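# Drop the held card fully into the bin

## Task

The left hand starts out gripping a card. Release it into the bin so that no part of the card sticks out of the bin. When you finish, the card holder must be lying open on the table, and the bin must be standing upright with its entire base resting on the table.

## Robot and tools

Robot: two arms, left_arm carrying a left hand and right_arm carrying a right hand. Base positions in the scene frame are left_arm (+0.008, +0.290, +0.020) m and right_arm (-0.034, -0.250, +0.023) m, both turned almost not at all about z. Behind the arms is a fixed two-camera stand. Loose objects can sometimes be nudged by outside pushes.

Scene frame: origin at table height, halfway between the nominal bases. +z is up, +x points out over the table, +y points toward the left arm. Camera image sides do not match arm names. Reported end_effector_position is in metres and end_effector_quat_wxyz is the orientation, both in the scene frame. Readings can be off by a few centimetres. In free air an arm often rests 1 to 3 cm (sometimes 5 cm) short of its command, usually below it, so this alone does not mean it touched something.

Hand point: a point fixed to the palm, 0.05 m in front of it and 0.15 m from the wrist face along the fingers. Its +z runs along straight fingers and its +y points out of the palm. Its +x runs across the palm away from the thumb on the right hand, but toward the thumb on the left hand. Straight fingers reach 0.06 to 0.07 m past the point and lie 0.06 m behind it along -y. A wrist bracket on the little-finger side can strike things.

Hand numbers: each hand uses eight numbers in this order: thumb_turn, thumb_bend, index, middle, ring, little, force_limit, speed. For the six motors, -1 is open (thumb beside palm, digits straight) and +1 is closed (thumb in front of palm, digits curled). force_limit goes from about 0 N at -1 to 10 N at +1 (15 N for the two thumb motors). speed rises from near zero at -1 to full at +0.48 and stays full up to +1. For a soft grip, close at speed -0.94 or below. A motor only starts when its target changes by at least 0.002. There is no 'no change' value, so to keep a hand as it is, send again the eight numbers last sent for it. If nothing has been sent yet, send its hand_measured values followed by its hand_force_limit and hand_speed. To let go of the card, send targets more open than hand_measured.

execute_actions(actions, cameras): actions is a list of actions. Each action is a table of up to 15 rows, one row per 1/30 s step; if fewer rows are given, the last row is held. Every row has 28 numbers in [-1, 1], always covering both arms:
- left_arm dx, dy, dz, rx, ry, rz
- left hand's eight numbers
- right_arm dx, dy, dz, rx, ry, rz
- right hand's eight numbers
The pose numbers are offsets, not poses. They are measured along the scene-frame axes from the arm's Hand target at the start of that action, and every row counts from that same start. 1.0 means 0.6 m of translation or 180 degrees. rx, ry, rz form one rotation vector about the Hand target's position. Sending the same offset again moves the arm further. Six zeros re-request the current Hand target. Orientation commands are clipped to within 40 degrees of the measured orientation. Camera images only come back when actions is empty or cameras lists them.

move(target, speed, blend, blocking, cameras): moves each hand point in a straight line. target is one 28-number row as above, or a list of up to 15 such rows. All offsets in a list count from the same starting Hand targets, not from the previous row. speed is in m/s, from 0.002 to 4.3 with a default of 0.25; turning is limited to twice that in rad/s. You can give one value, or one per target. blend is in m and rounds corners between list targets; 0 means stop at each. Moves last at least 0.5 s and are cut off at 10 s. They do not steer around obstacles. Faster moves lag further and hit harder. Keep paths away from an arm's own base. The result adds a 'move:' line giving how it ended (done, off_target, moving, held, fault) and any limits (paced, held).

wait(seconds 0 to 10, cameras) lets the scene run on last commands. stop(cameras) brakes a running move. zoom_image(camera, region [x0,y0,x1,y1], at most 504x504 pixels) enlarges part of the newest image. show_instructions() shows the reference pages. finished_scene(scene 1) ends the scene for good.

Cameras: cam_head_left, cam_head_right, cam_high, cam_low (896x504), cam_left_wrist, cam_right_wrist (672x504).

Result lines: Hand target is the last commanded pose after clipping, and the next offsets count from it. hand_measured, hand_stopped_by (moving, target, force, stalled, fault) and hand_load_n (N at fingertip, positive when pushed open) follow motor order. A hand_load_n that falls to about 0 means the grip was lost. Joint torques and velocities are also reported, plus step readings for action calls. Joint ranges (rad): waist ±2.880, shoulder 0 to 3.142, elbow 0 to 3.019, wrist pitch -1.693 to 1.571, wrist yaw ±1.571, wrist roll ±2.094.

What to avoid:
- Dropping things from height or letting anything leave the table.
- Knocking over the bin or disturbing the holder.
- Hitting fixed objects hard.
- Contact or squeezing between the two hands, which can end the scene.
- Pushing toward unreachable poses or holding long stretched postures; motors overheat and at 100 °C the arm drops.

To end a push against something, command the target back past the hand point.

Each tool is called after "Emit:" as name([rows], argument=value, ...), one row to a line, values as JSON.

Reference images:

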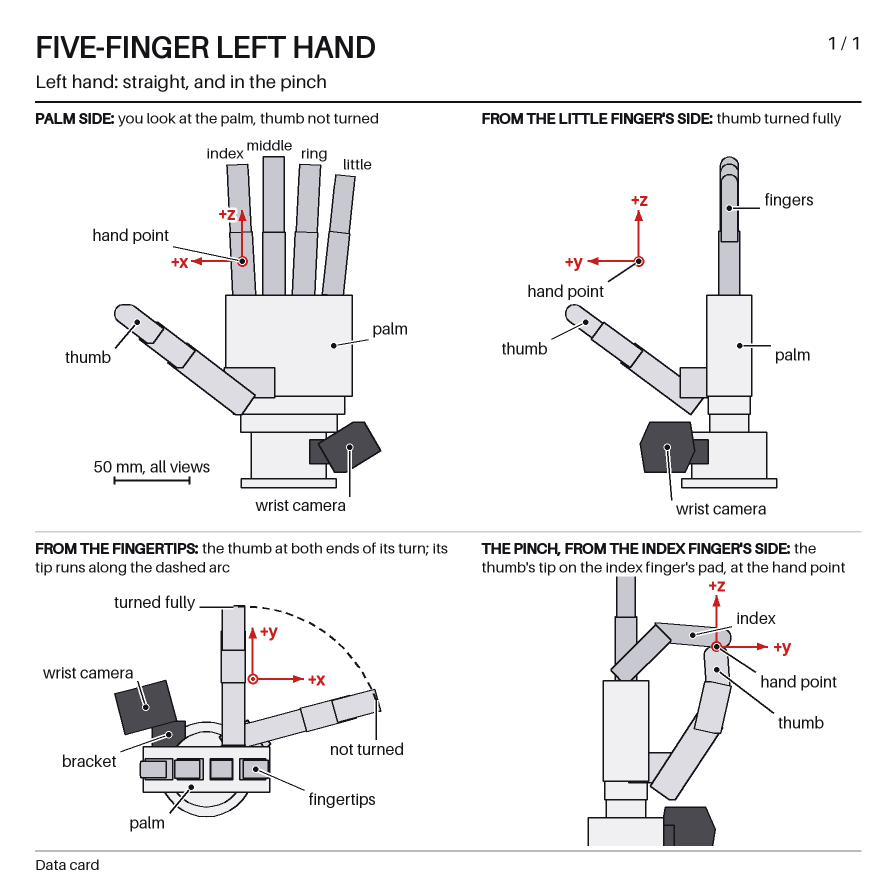

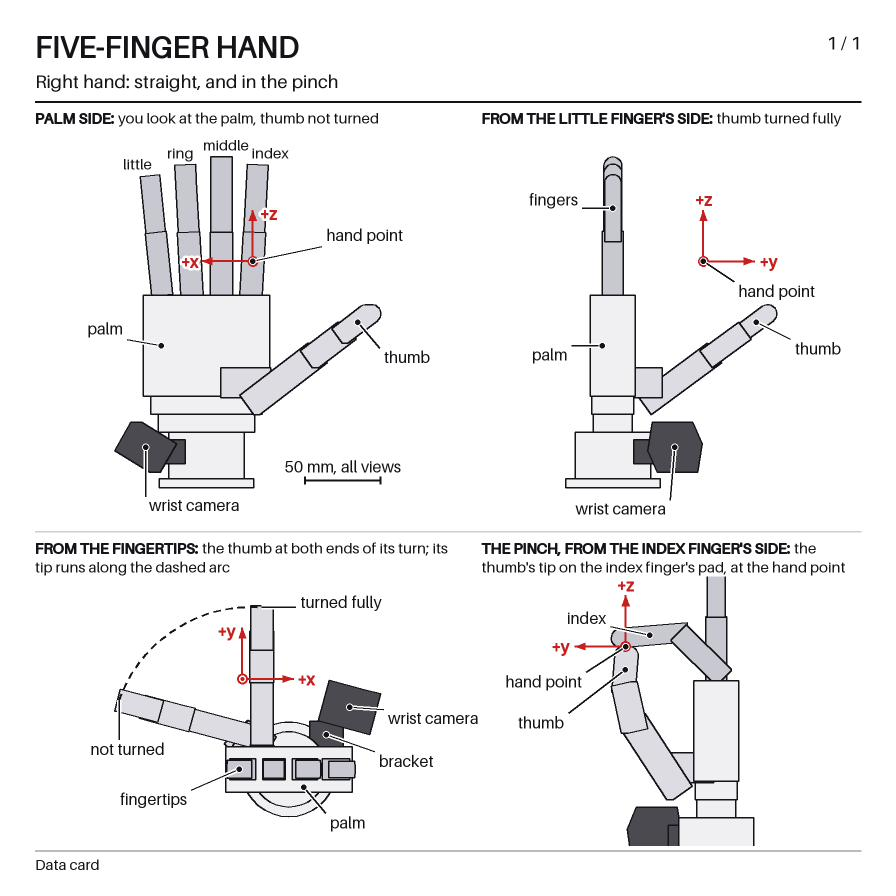

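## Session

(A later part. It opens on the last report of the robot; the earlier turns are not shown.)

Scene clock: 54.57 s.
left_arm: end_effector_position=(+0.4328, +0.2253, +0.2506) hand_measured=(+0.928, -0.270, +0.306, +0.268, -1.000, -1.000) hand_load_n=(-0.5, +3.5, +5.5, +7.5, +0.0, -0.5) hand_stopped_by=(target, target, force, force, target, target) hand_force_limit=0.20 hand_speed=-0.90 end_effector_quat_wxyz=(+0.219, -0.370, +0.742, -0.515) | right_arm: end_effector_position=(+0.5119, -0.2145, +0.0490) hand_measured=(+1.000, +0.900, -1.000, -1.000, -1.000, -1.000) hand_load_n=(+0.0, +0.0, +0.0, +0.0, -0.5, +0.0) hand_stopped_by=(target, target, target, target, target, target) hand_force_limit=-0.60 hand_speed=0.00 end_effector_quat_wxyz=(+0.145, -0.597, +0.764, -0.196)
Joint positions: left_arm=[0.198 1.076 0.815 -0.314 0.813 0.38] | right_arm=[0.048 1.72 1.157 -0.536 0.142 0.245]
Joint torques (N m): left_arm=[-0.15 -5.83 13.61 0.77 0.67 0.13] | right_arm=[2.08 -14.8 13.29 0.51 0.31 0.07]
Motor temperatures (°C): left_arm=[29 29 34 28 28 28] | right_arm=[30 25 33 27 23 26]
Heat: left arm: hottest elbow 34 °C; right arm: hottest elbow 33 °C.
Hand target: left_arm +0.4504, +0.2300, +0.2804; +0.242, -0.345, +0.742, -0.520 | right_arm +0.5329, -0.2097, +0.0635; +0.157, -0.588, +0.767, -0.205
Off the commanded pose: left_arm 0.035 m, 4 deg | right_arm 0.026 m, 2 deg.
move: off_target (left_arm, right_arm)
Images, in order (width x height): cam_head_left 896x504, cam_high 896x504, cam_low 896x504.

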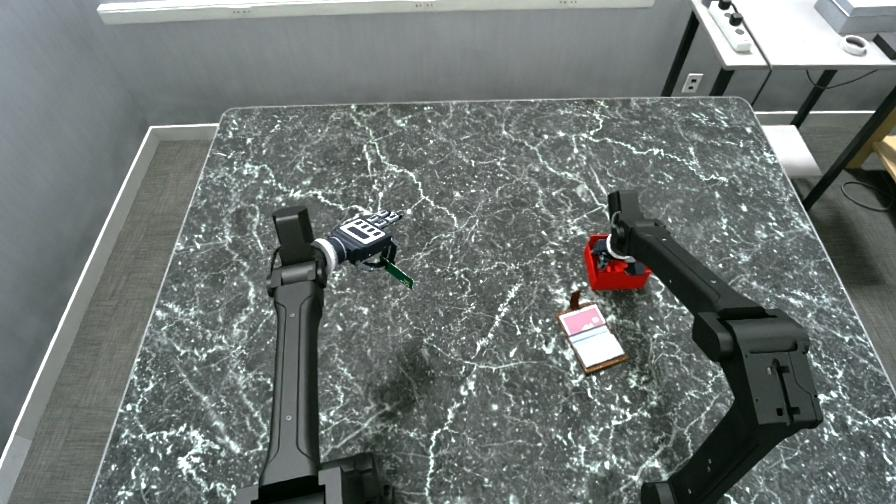

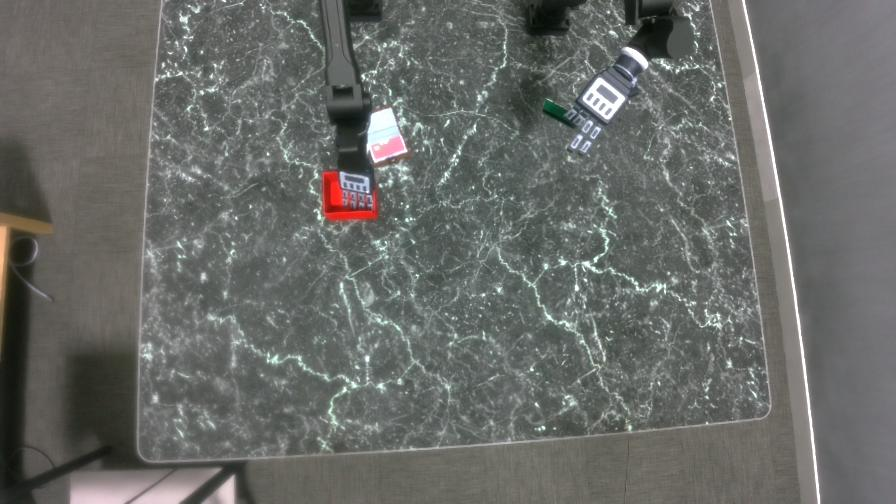

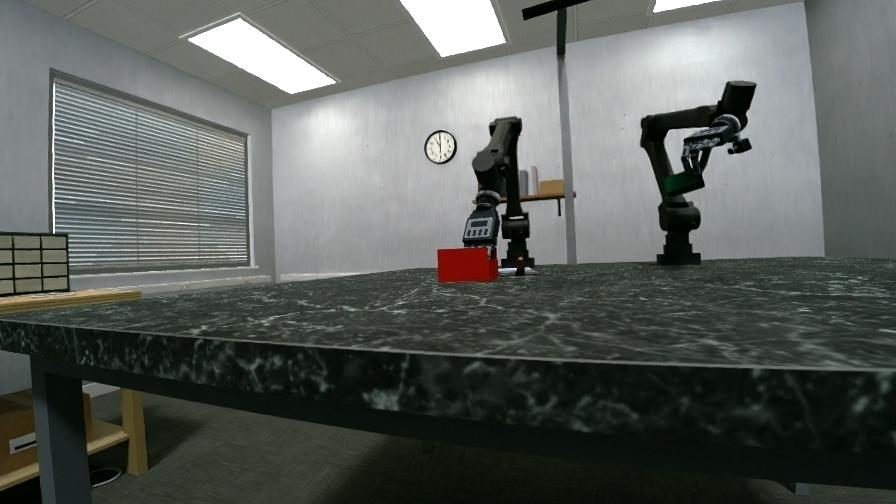

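Emit:
move([
  [0,0,0,0,0,0,0.928,-0.268,0.306,0.268,-1,-1,0.2,-0.9,0.08,-0.005,0,0,0,0,1,0.9,-1,-1,-1,-1,-0.6,0],
], speed=0.1, cameras=["cam_low","cam_high","cam_head_left"])

Emit:
zoom_image(camera="cam_high", region=[250, 90, 430, 240])

Emit:
zoom_image(camera="cam_head_left", region=[540, 210, 700, 350])

Scene clock: 56.93 s.
left_arm: end_effector_position=(+0.4328, +0.2253, +0.2506) hand_measured=(+0.928, -0.270, +0.306, +0.268, -1.000, -1.000) hand_load_n=(-0.5, +3.5, +5.5, +7.5, -0.5, +0.0) hand_stopped_by=(target, target, force, force, target, target) hand_force_limit=0.20 hand_speed=-0.90 end_effector_quat_wxyz=(+0.219, -0.370, +0.742, -0.515) | right_arm: end_effector_position=(+0.5601, -0.2129, +0.0528) hand_measured=(+1.000, +0.900, -1.000, -1.000, -1.000, -1.000) hand_load_n=(+0.0, +0.0, +0.0, +0.0, -0.5, +0.0) hand_stopped_by=(target, target, target, target, target, target) hand_force_limit=-0.60 hand_speed=0.00 end_effector_quat_wxyz=(+0.148, -0.597, +0.764, -0.197)
Joint positions: left_arm=[0.198 1.076 0.815 -0.314 0.813 0.38] | right_arm=[0.048 1.821 1.312 -0.583 0.142 0.245]
Joint torques (N m): left_arm=[-0.21 -5.89 13.56 0.8 0.67 0.14] | right_arm=[1.61 -15.79 13.71 0.5 0.16 -0.01]
Heat: left arm: hottest elbow 35 °C; right arm: hottest elbow 33 °C.
Hand target: left_arm +0.4504, +0.2300, +0.2804; +0.242, -0.345, +0.742, -0.520 | right_arm +0.5809, -0.2127, +0.0636; +0.158, -0.588, +0.767, -0.205
Off the commanded pose: left_arm 0.035 m, 4 deg | right_arm 0.023 m, 2 deg.
move: off_target (left_arm, right_arm)
Images, in order (width x height): cam_head_left 896x504, cam_high 896x504, cam_low 896x504.

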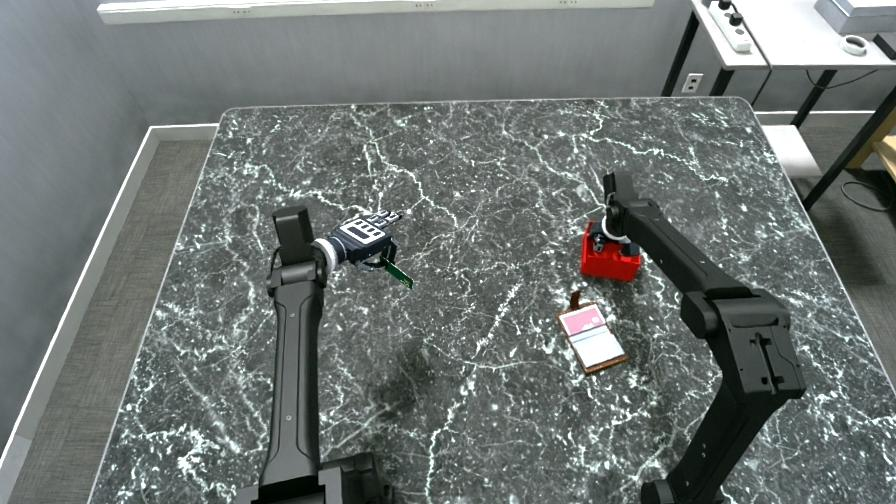

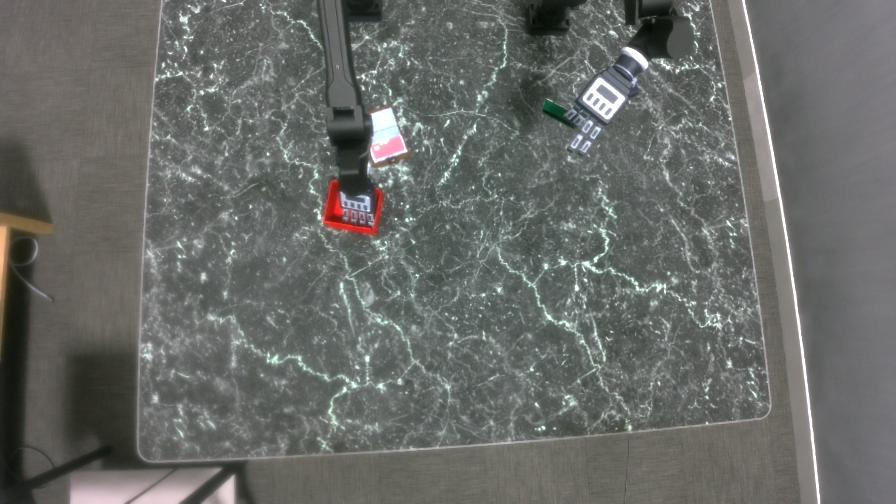

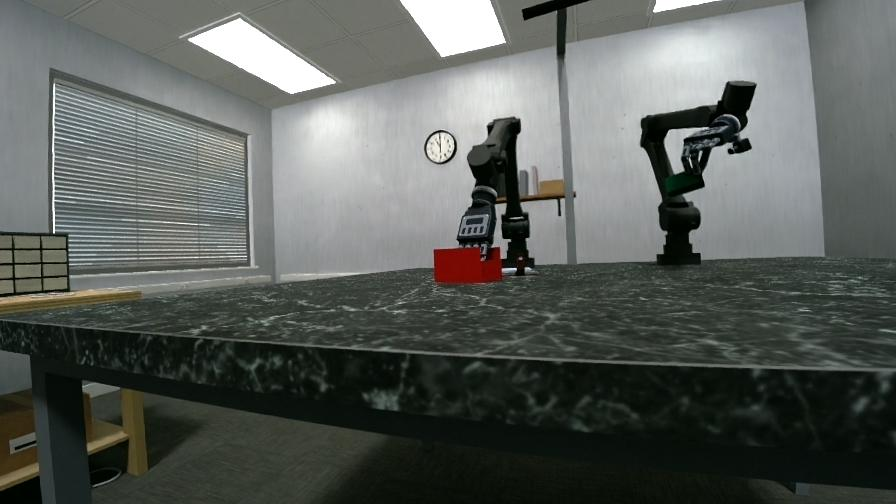

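Scaled by 2.800 from the camera's 896x504 image, which has a finer 1280x720 frame.

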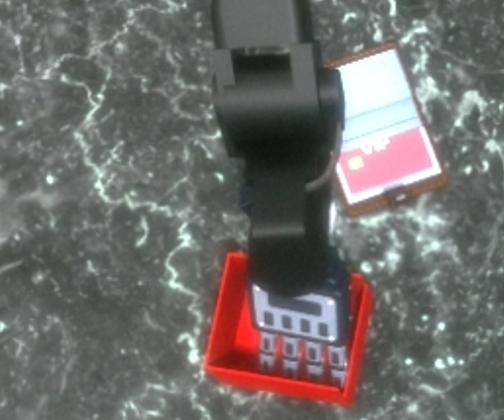

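Scaled by 3.150 from the camera's 896x504 image, which has a finer 1280x720 frame.

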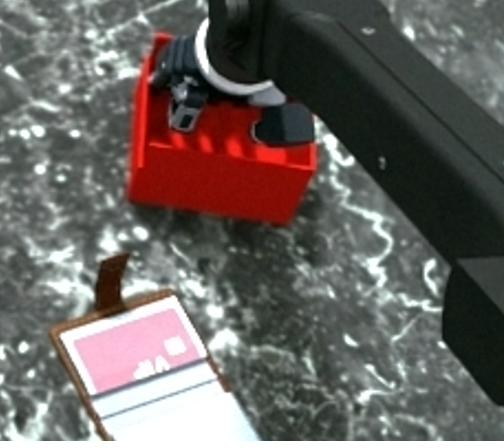

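Emit:
move([
  [0,0,0,0,0,0,0.928,-0.268,0.306,0.268,-1,-1,0.2,-0.9,-0.01,0.3,0,0,0,0,1,0.9,-1,-1,-1,-1,-0.6,0],
], speed=0.12, cameras=["cam_low","cam_high","cam_head_left"])

Emit:
zoom_image(camera="cam_high", region=[330, 90, 510, 240])

Scene clock: 60.27 s.
left_arm: end_effector_position=(+0.4328, +0.2253, +0.2506) hand_measured=(+0.928, -0.270, +0.306, +0.268, -1.000, -1.000) hand_load_n=(-0.5, +3.5, +5.5, +7.5, -0.5, +0.0) hand_stopped_by=(target, target, force, force, target, target) hand_force_limit=0.20 hand_speed=-0.90 end_effector_quat_wxyz=(+0.219, -0.370, +0.742, -0.515) | right_arm: end_effector_position=(+0.5569, -0.0421, +0.0538) hand_measured=(+1.000, +0.900, -1.000, -1.000, -1.000, -1.000) hand_load_n=(+0.0, +0.0, +0.0, -0.5, +0.0, +0.0) hand_stopped_by=(target, target, target, target, target, target) hand_force_limit=-0.60 hand_speed=0.00 end_effector_quat_wxyz=(+0.146, -0.598, +0.762, -0.200)
Joint positions: left_arm=[0.198 1.076 0.815 -0.314 0.813 0.38] | right_arm=[0.351 1.892 1.429 -0.688 0.28 0.518]
Joint torques (N m): left_arm=[-0.26 -5.89 13.57 0.81 0.68 0.14] | right_arm=[1.67 -16.56 13.9 0.43 0.44 0.09]
Heat: left arm: hottest elbow 36 °C; right arm: hottest elbow 33 °C.
Hand target: left_arm +0.4504, +0.2300, +0.2804; +0.242, -0.345, +0.742, -0.520 | right_arm +0.5750, -0.0328, +0.0637; +0.158, -0.588, +0.767, -0.205
Off the commanded pose: left_arm 0.035 m, 4 deg | right_arm 0.023 m, 2 deg.
move: off_target (left_arm, right_arm)
Images, in order (width x height): cam_head_left 896x504, cam_high 896x504, cam_low 896x504.

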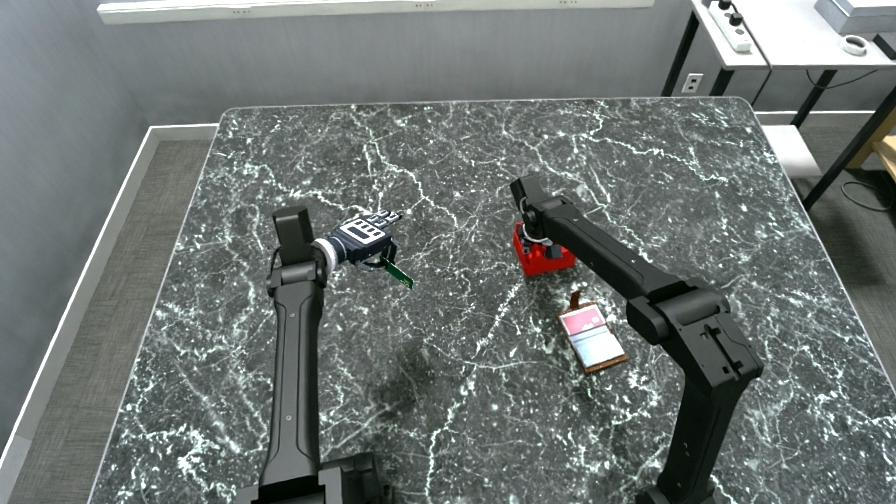

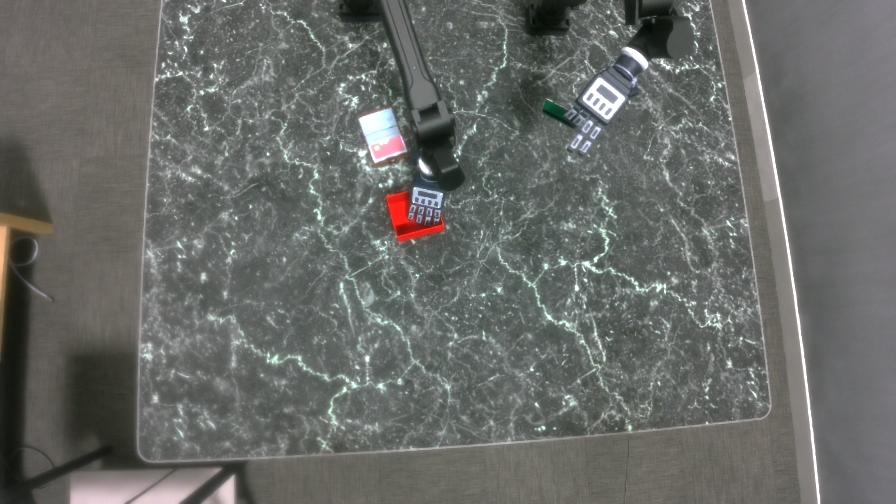

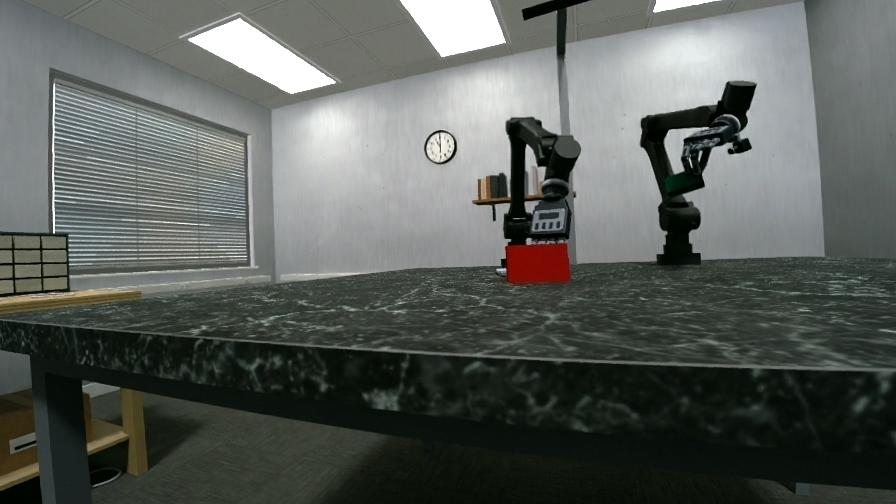

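Scaled by 2.800 from the camera's 896x504 image, which has a finer 1280x720 frame.

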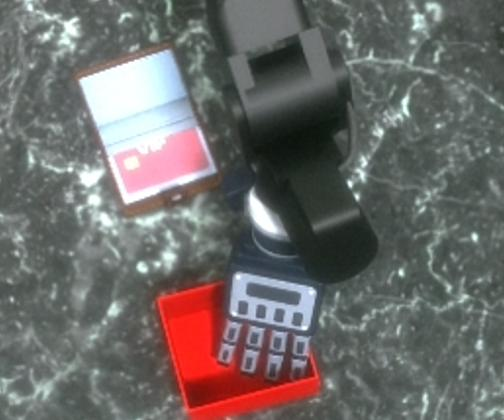

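Emit:
move([
  [0,0,0,0,0,0,0.928,-0.268,0.306,0.268,-1,-1,0.2,-0.9,0,-0.02,0.25,0,0,0,1,0.9,-1,-1,-1,-1,-0.6,0],
  [0,0,0,0,0,0,0.928,-0.268,0.306,0.268,-1,-1,0.2,-0.9,-0.25,-0.62,0.35,0,0,0,1,0.9,-1,-1,-1,-1,-0.6,0],
], speed=[0.2,0.35], cameras=["all"], blend=[0.03,0])

Emit:
zoom_image(camera="cam_left_wrist", region=[150, 100, 540, 400])

Emit:
zoom_image(camera="cam_head_left", region=[300, 180, 480, 320])

Emit:
zoom_image(camera="cam_head_right", region=[500, 180, 680, 320])

Emit:
zoom_image(camera="cam_high", region=[350, 160, 490, 260])

Scene clock: 65.97 s.
left_arm: end_effector_position=(+0.4328, +0.2253, +0.2506) hand_measured=(+0.928, -0.270, +0.306, +0.268, -1.000, -1.000) hand_load_n=(-0.5, +3.0, +5.5, +7.5, +0.0, +0.0) hand_stopped_by=(target, target, force, force, target, target) hand_force_limit=0.20 hand_speed=-0.90 end_effector_quat_wxyz=(+0.219, -0.370, +0.742, -0.515) | right_arm: end_effector_position=(+0.4250, -0.4031, +0.2652) hand_measured=(+1.000, +0.900, -1.000, -1.000, -1.000, -1.000) hand_load_n=(+0.0, +0.0, +0.0, +0.0, +0.0, +0.0) hand_stopped_by=(target, target, target, target, target, target) hand_force_limit=-0.60 hand_speed=0.00 end_effector_quat_wxyz=(+0.154, -0.580, +0.774, -0.201)
Joint positions: left_arm=[0.198 1.076 0.815 -0.314 0.813 0.38] | right_arm=[-0.384 1.404 1.378 -1.034 -0.061 -0.097]
Joint torques (N m): left_arm=[-0.15 -5.95 13.57 0.8 0.67 0.15] | right_arm=[1.08 -12.63 11.77 0.47 -0.12 -0.26]
Heat: left arm: hottest elbow 37 °C; right arm: hottest elbow 34 °C.
Hand target: left_arm +0.4504, +0.2300, +0.2804; +0.242, -0.345, +0.742, -0.520 | right_arm +0.4251, -0.4047, +0.2738; +0.158, -0.588, +0.767, -0.205
Off the commanded pose: left_arm 0.035 m, 4 deg | right_arm 0.009 m, 1 deg.
move: off_target (left_arm)

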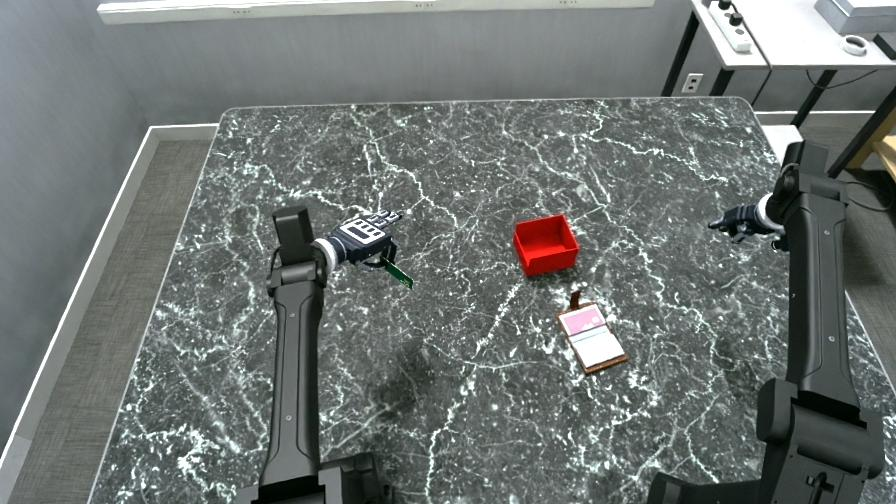

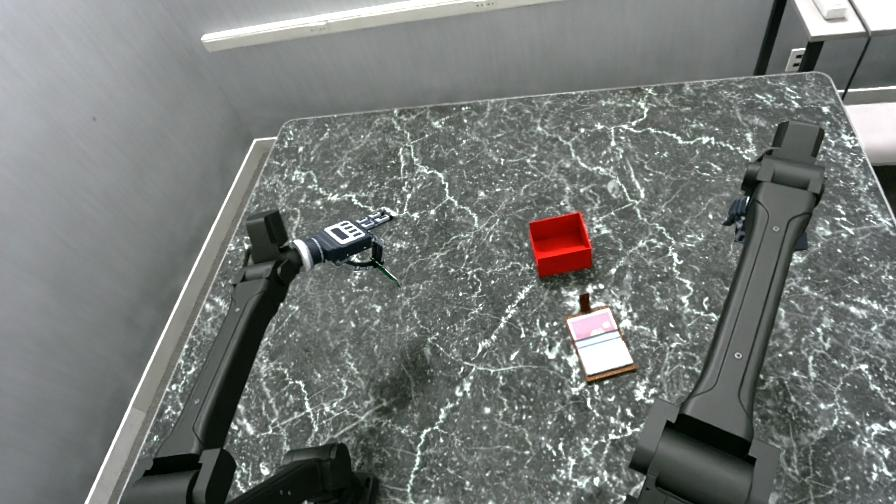

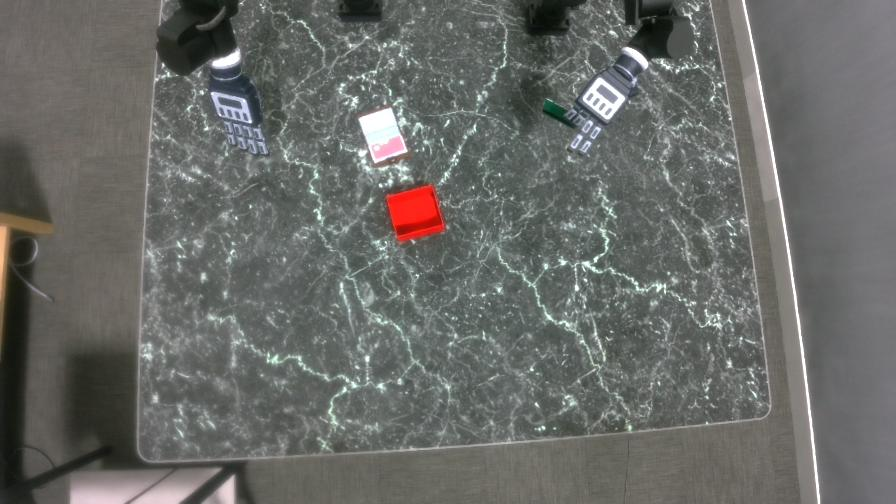

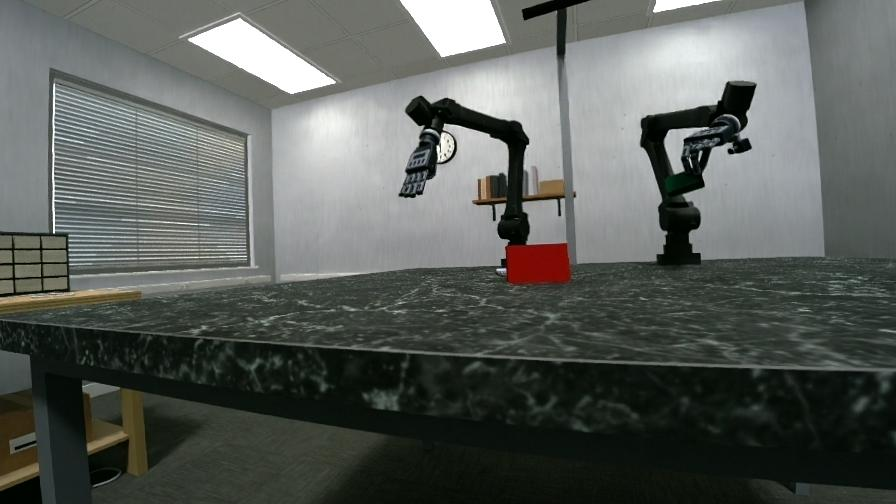

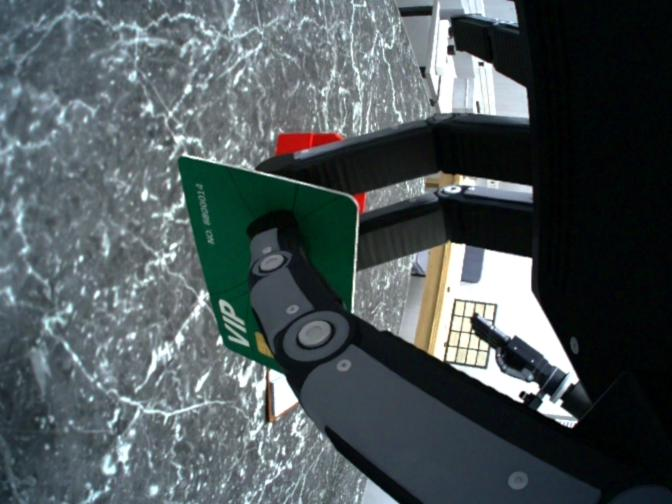

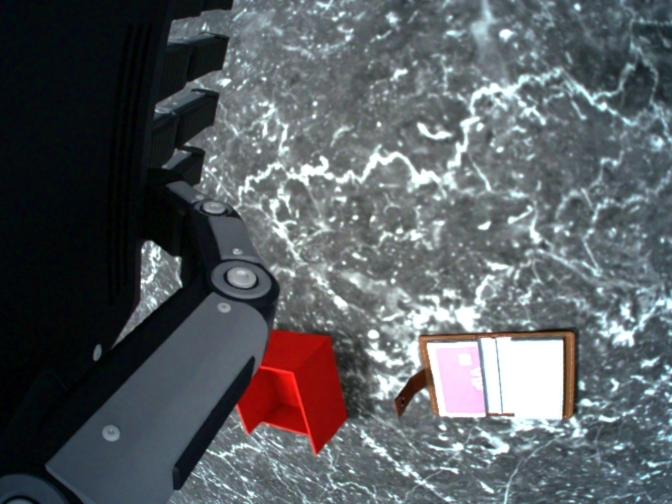

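Scaled by 1.292 from the camera's 672x504 image, which has a finer 960x720 frame.

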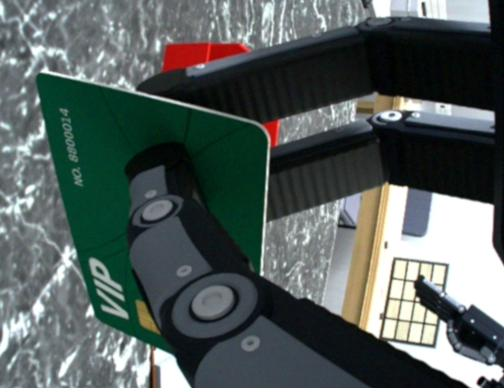

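Scaled by 2.800 from the camera's 896x504 image, which has a finer 1280x720 frame.

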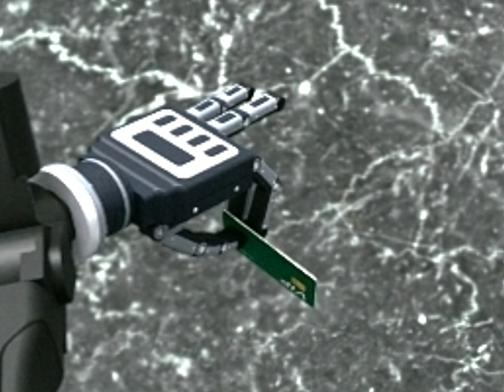

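Scaled by 2.800 from the camera's 896x504 image, which has a finer 1280x720 frame.

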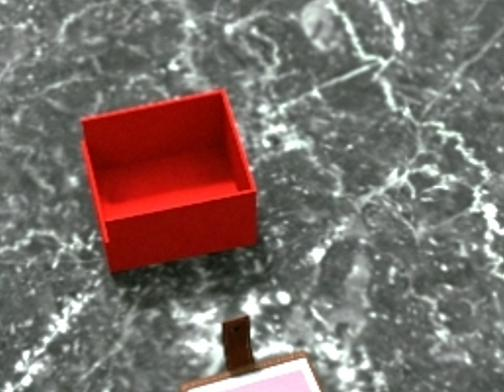

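Scaled by 3.600 from the camera's 896x504 image, which has a finer 1280x720 frame.

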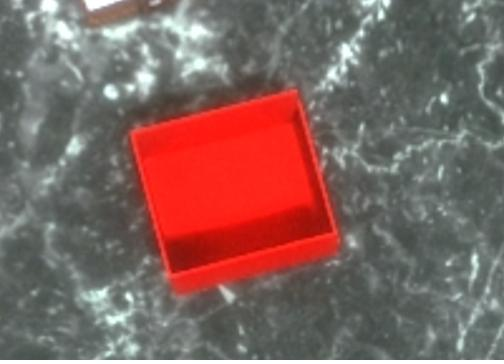

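Emit:
move(target=[0.316,-0.525,-0.084,0,0,0.139,0.928,-0.268,0.306,0.268,-1,-1,0.2,-0.9,0,0,0,0,0,0,1,0.9,-1,-1,-1,-1,-0.6,0], speed=0.2, cameras=["all"])

Emit:
zoom_image(camera="cam_high", region=[350, 110, 510, 260])

Emit:
zoom_image(camera="cam_low", region=[460, 140, 660, 300])

Emit:
zoom_image(camera="cam_head_right", region=[500, 140, 680, 320])

Scene clock: 72.83 s.
left_arm: end_effector_position=(+0.6189, -0.0738, +0.1984) hand_measured=(+0.928, -0.270, +0.306, +0.268, -1.000, -1.000) hand_load_n=(-0.5, +3.5, +5.5, +7.5, +0.0, +0.0) hand_stopped_by=(target, target, force, force, target, target) hand_force_limit=0.20 hand_speed=-0.90 end_effector_quat_wxyz=(+0.342, -0.493, +0.674, -0.432) | right_arm: end_effector_position=(+0.4250, -0.4031, +0.2652) hand_measured=(+1.000, +0.900, -1.000, -1.000, -1.000, -1.000) hand_load_n=(+0.0, +0.0, +0.0, +0.0, +0.0, +0.0) hand_stopped_by=(target, target, target, target, target, target) hand_force_limit=-0.60 hand_speed=0.00 end_effector_quat_wxyz=(+0.154, -0.580, +0.774, -0.201)
Joint positions: left_arm=[-0.557 1.702 1.282 -0.001 -0.267 -0.079] | right_arm=[-0.384 1.404 1.378 -1.034 -0.061 -0.097]
Joint torques (N m): left_arm=[-0.5 -14.21 13.18 1.57 -0.3 -0.22] | right_arm=[1.26 -12.92 11.78 0.57 -0.12 -0.26]
Heat: left arm: hottest elbow 38 °C; right arm: hottest elbow 35 °C.
Hand target: left_arm +0.6399, -0.0852, +0.2300; +0.349, -0.498, +0.650, -0.456 | right_arm +0.4251, -0.4047, +0.2738; +0.158, -0.588, +0.767, -0.205
Off the commanded pose: left_arm 0.040 m, 4 deg | right_arm 0.009 m, 1 deg.
move: off_target (left_arm)

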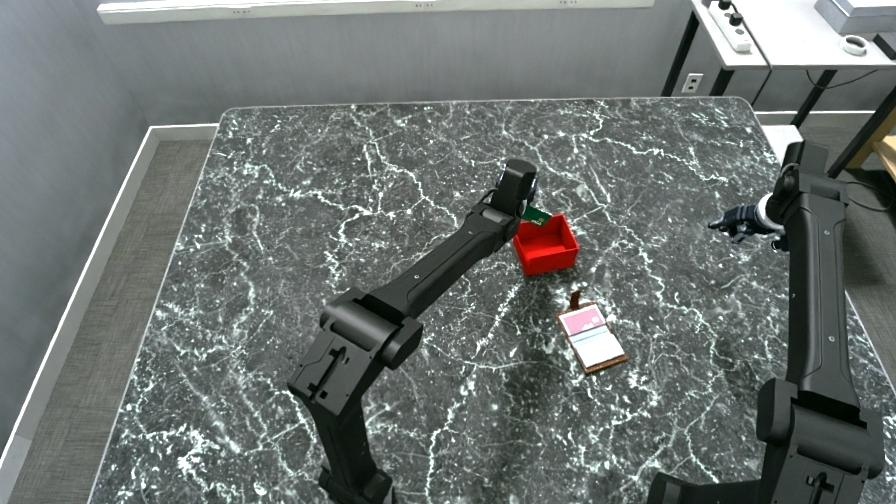

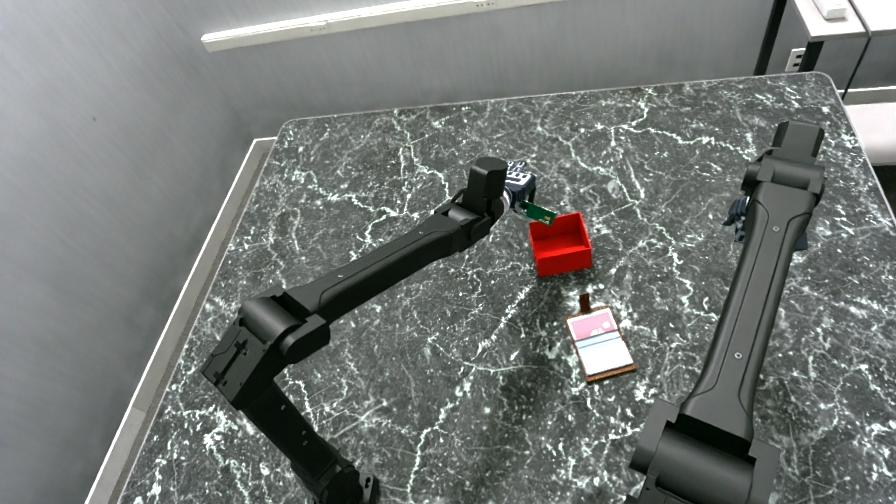

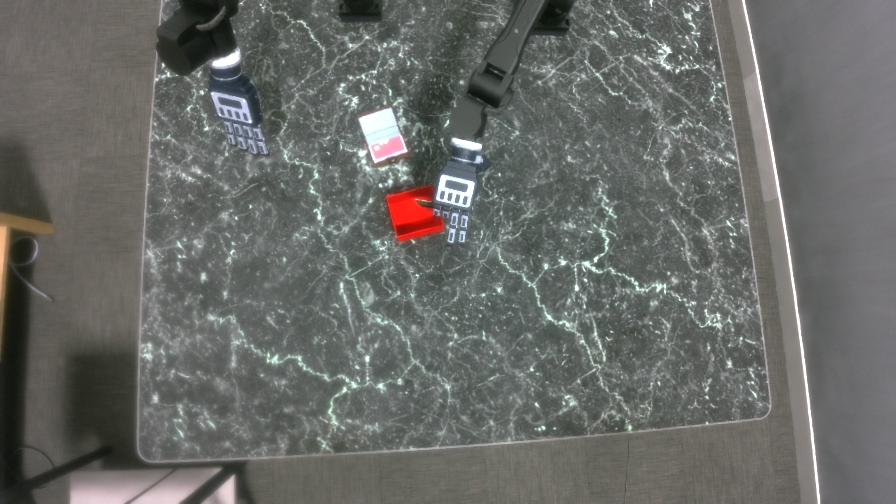

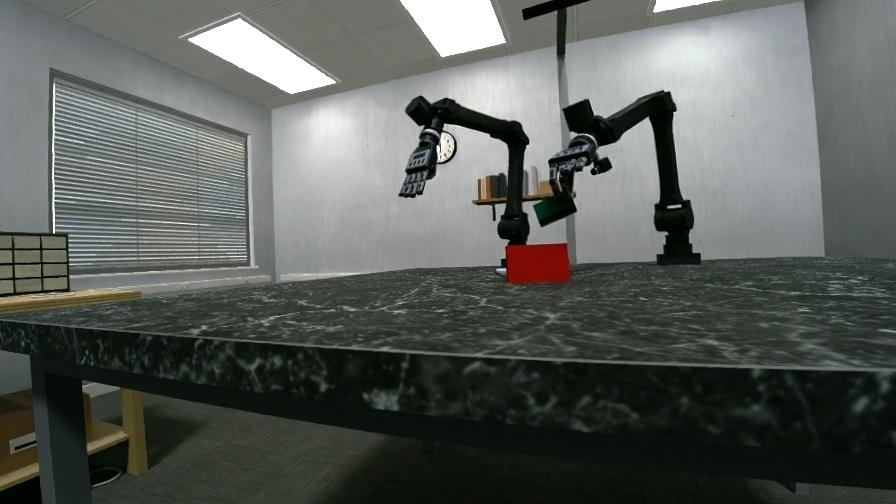

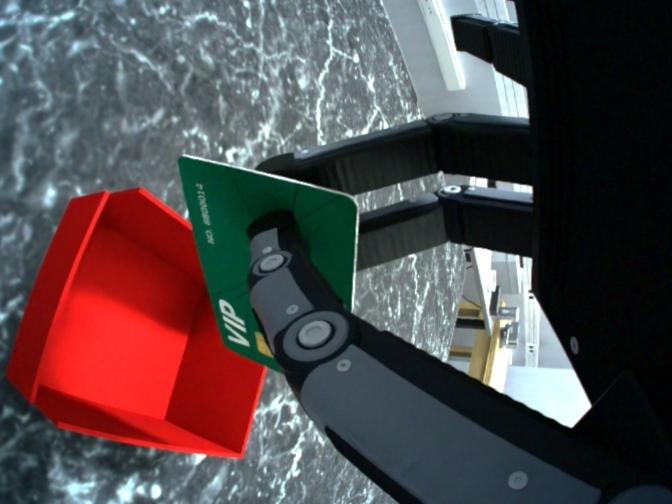

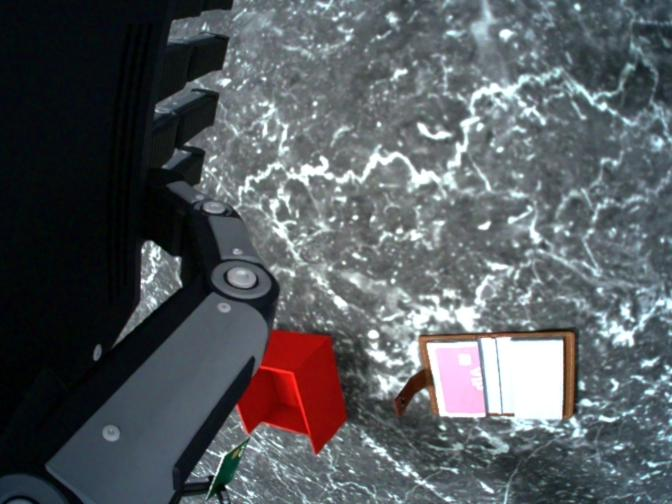

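Scaled by 3.150 from the camera's 896x504 image, which has a finer 1280x720 frame.

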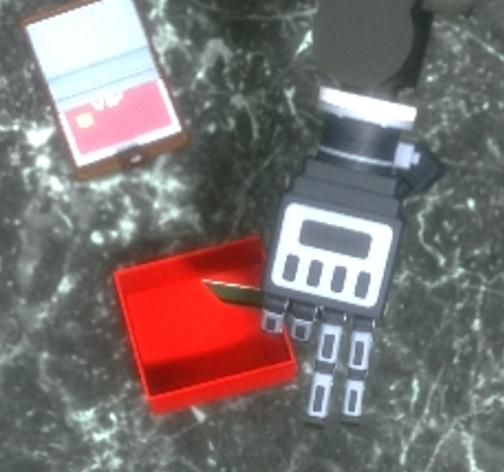

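Scaled by 2.520 from the camera's 896x504 image, which has a finer 1280x720 frame.

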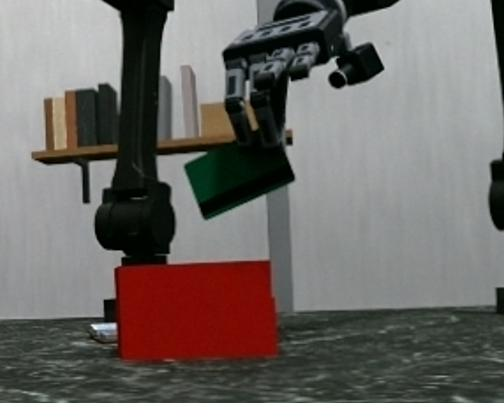

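Scaled by 2.800 from the camera's 896x504 image, which has a finer 1280x720 frame.

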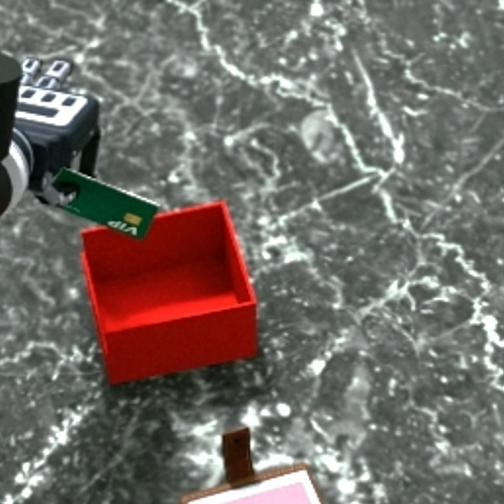

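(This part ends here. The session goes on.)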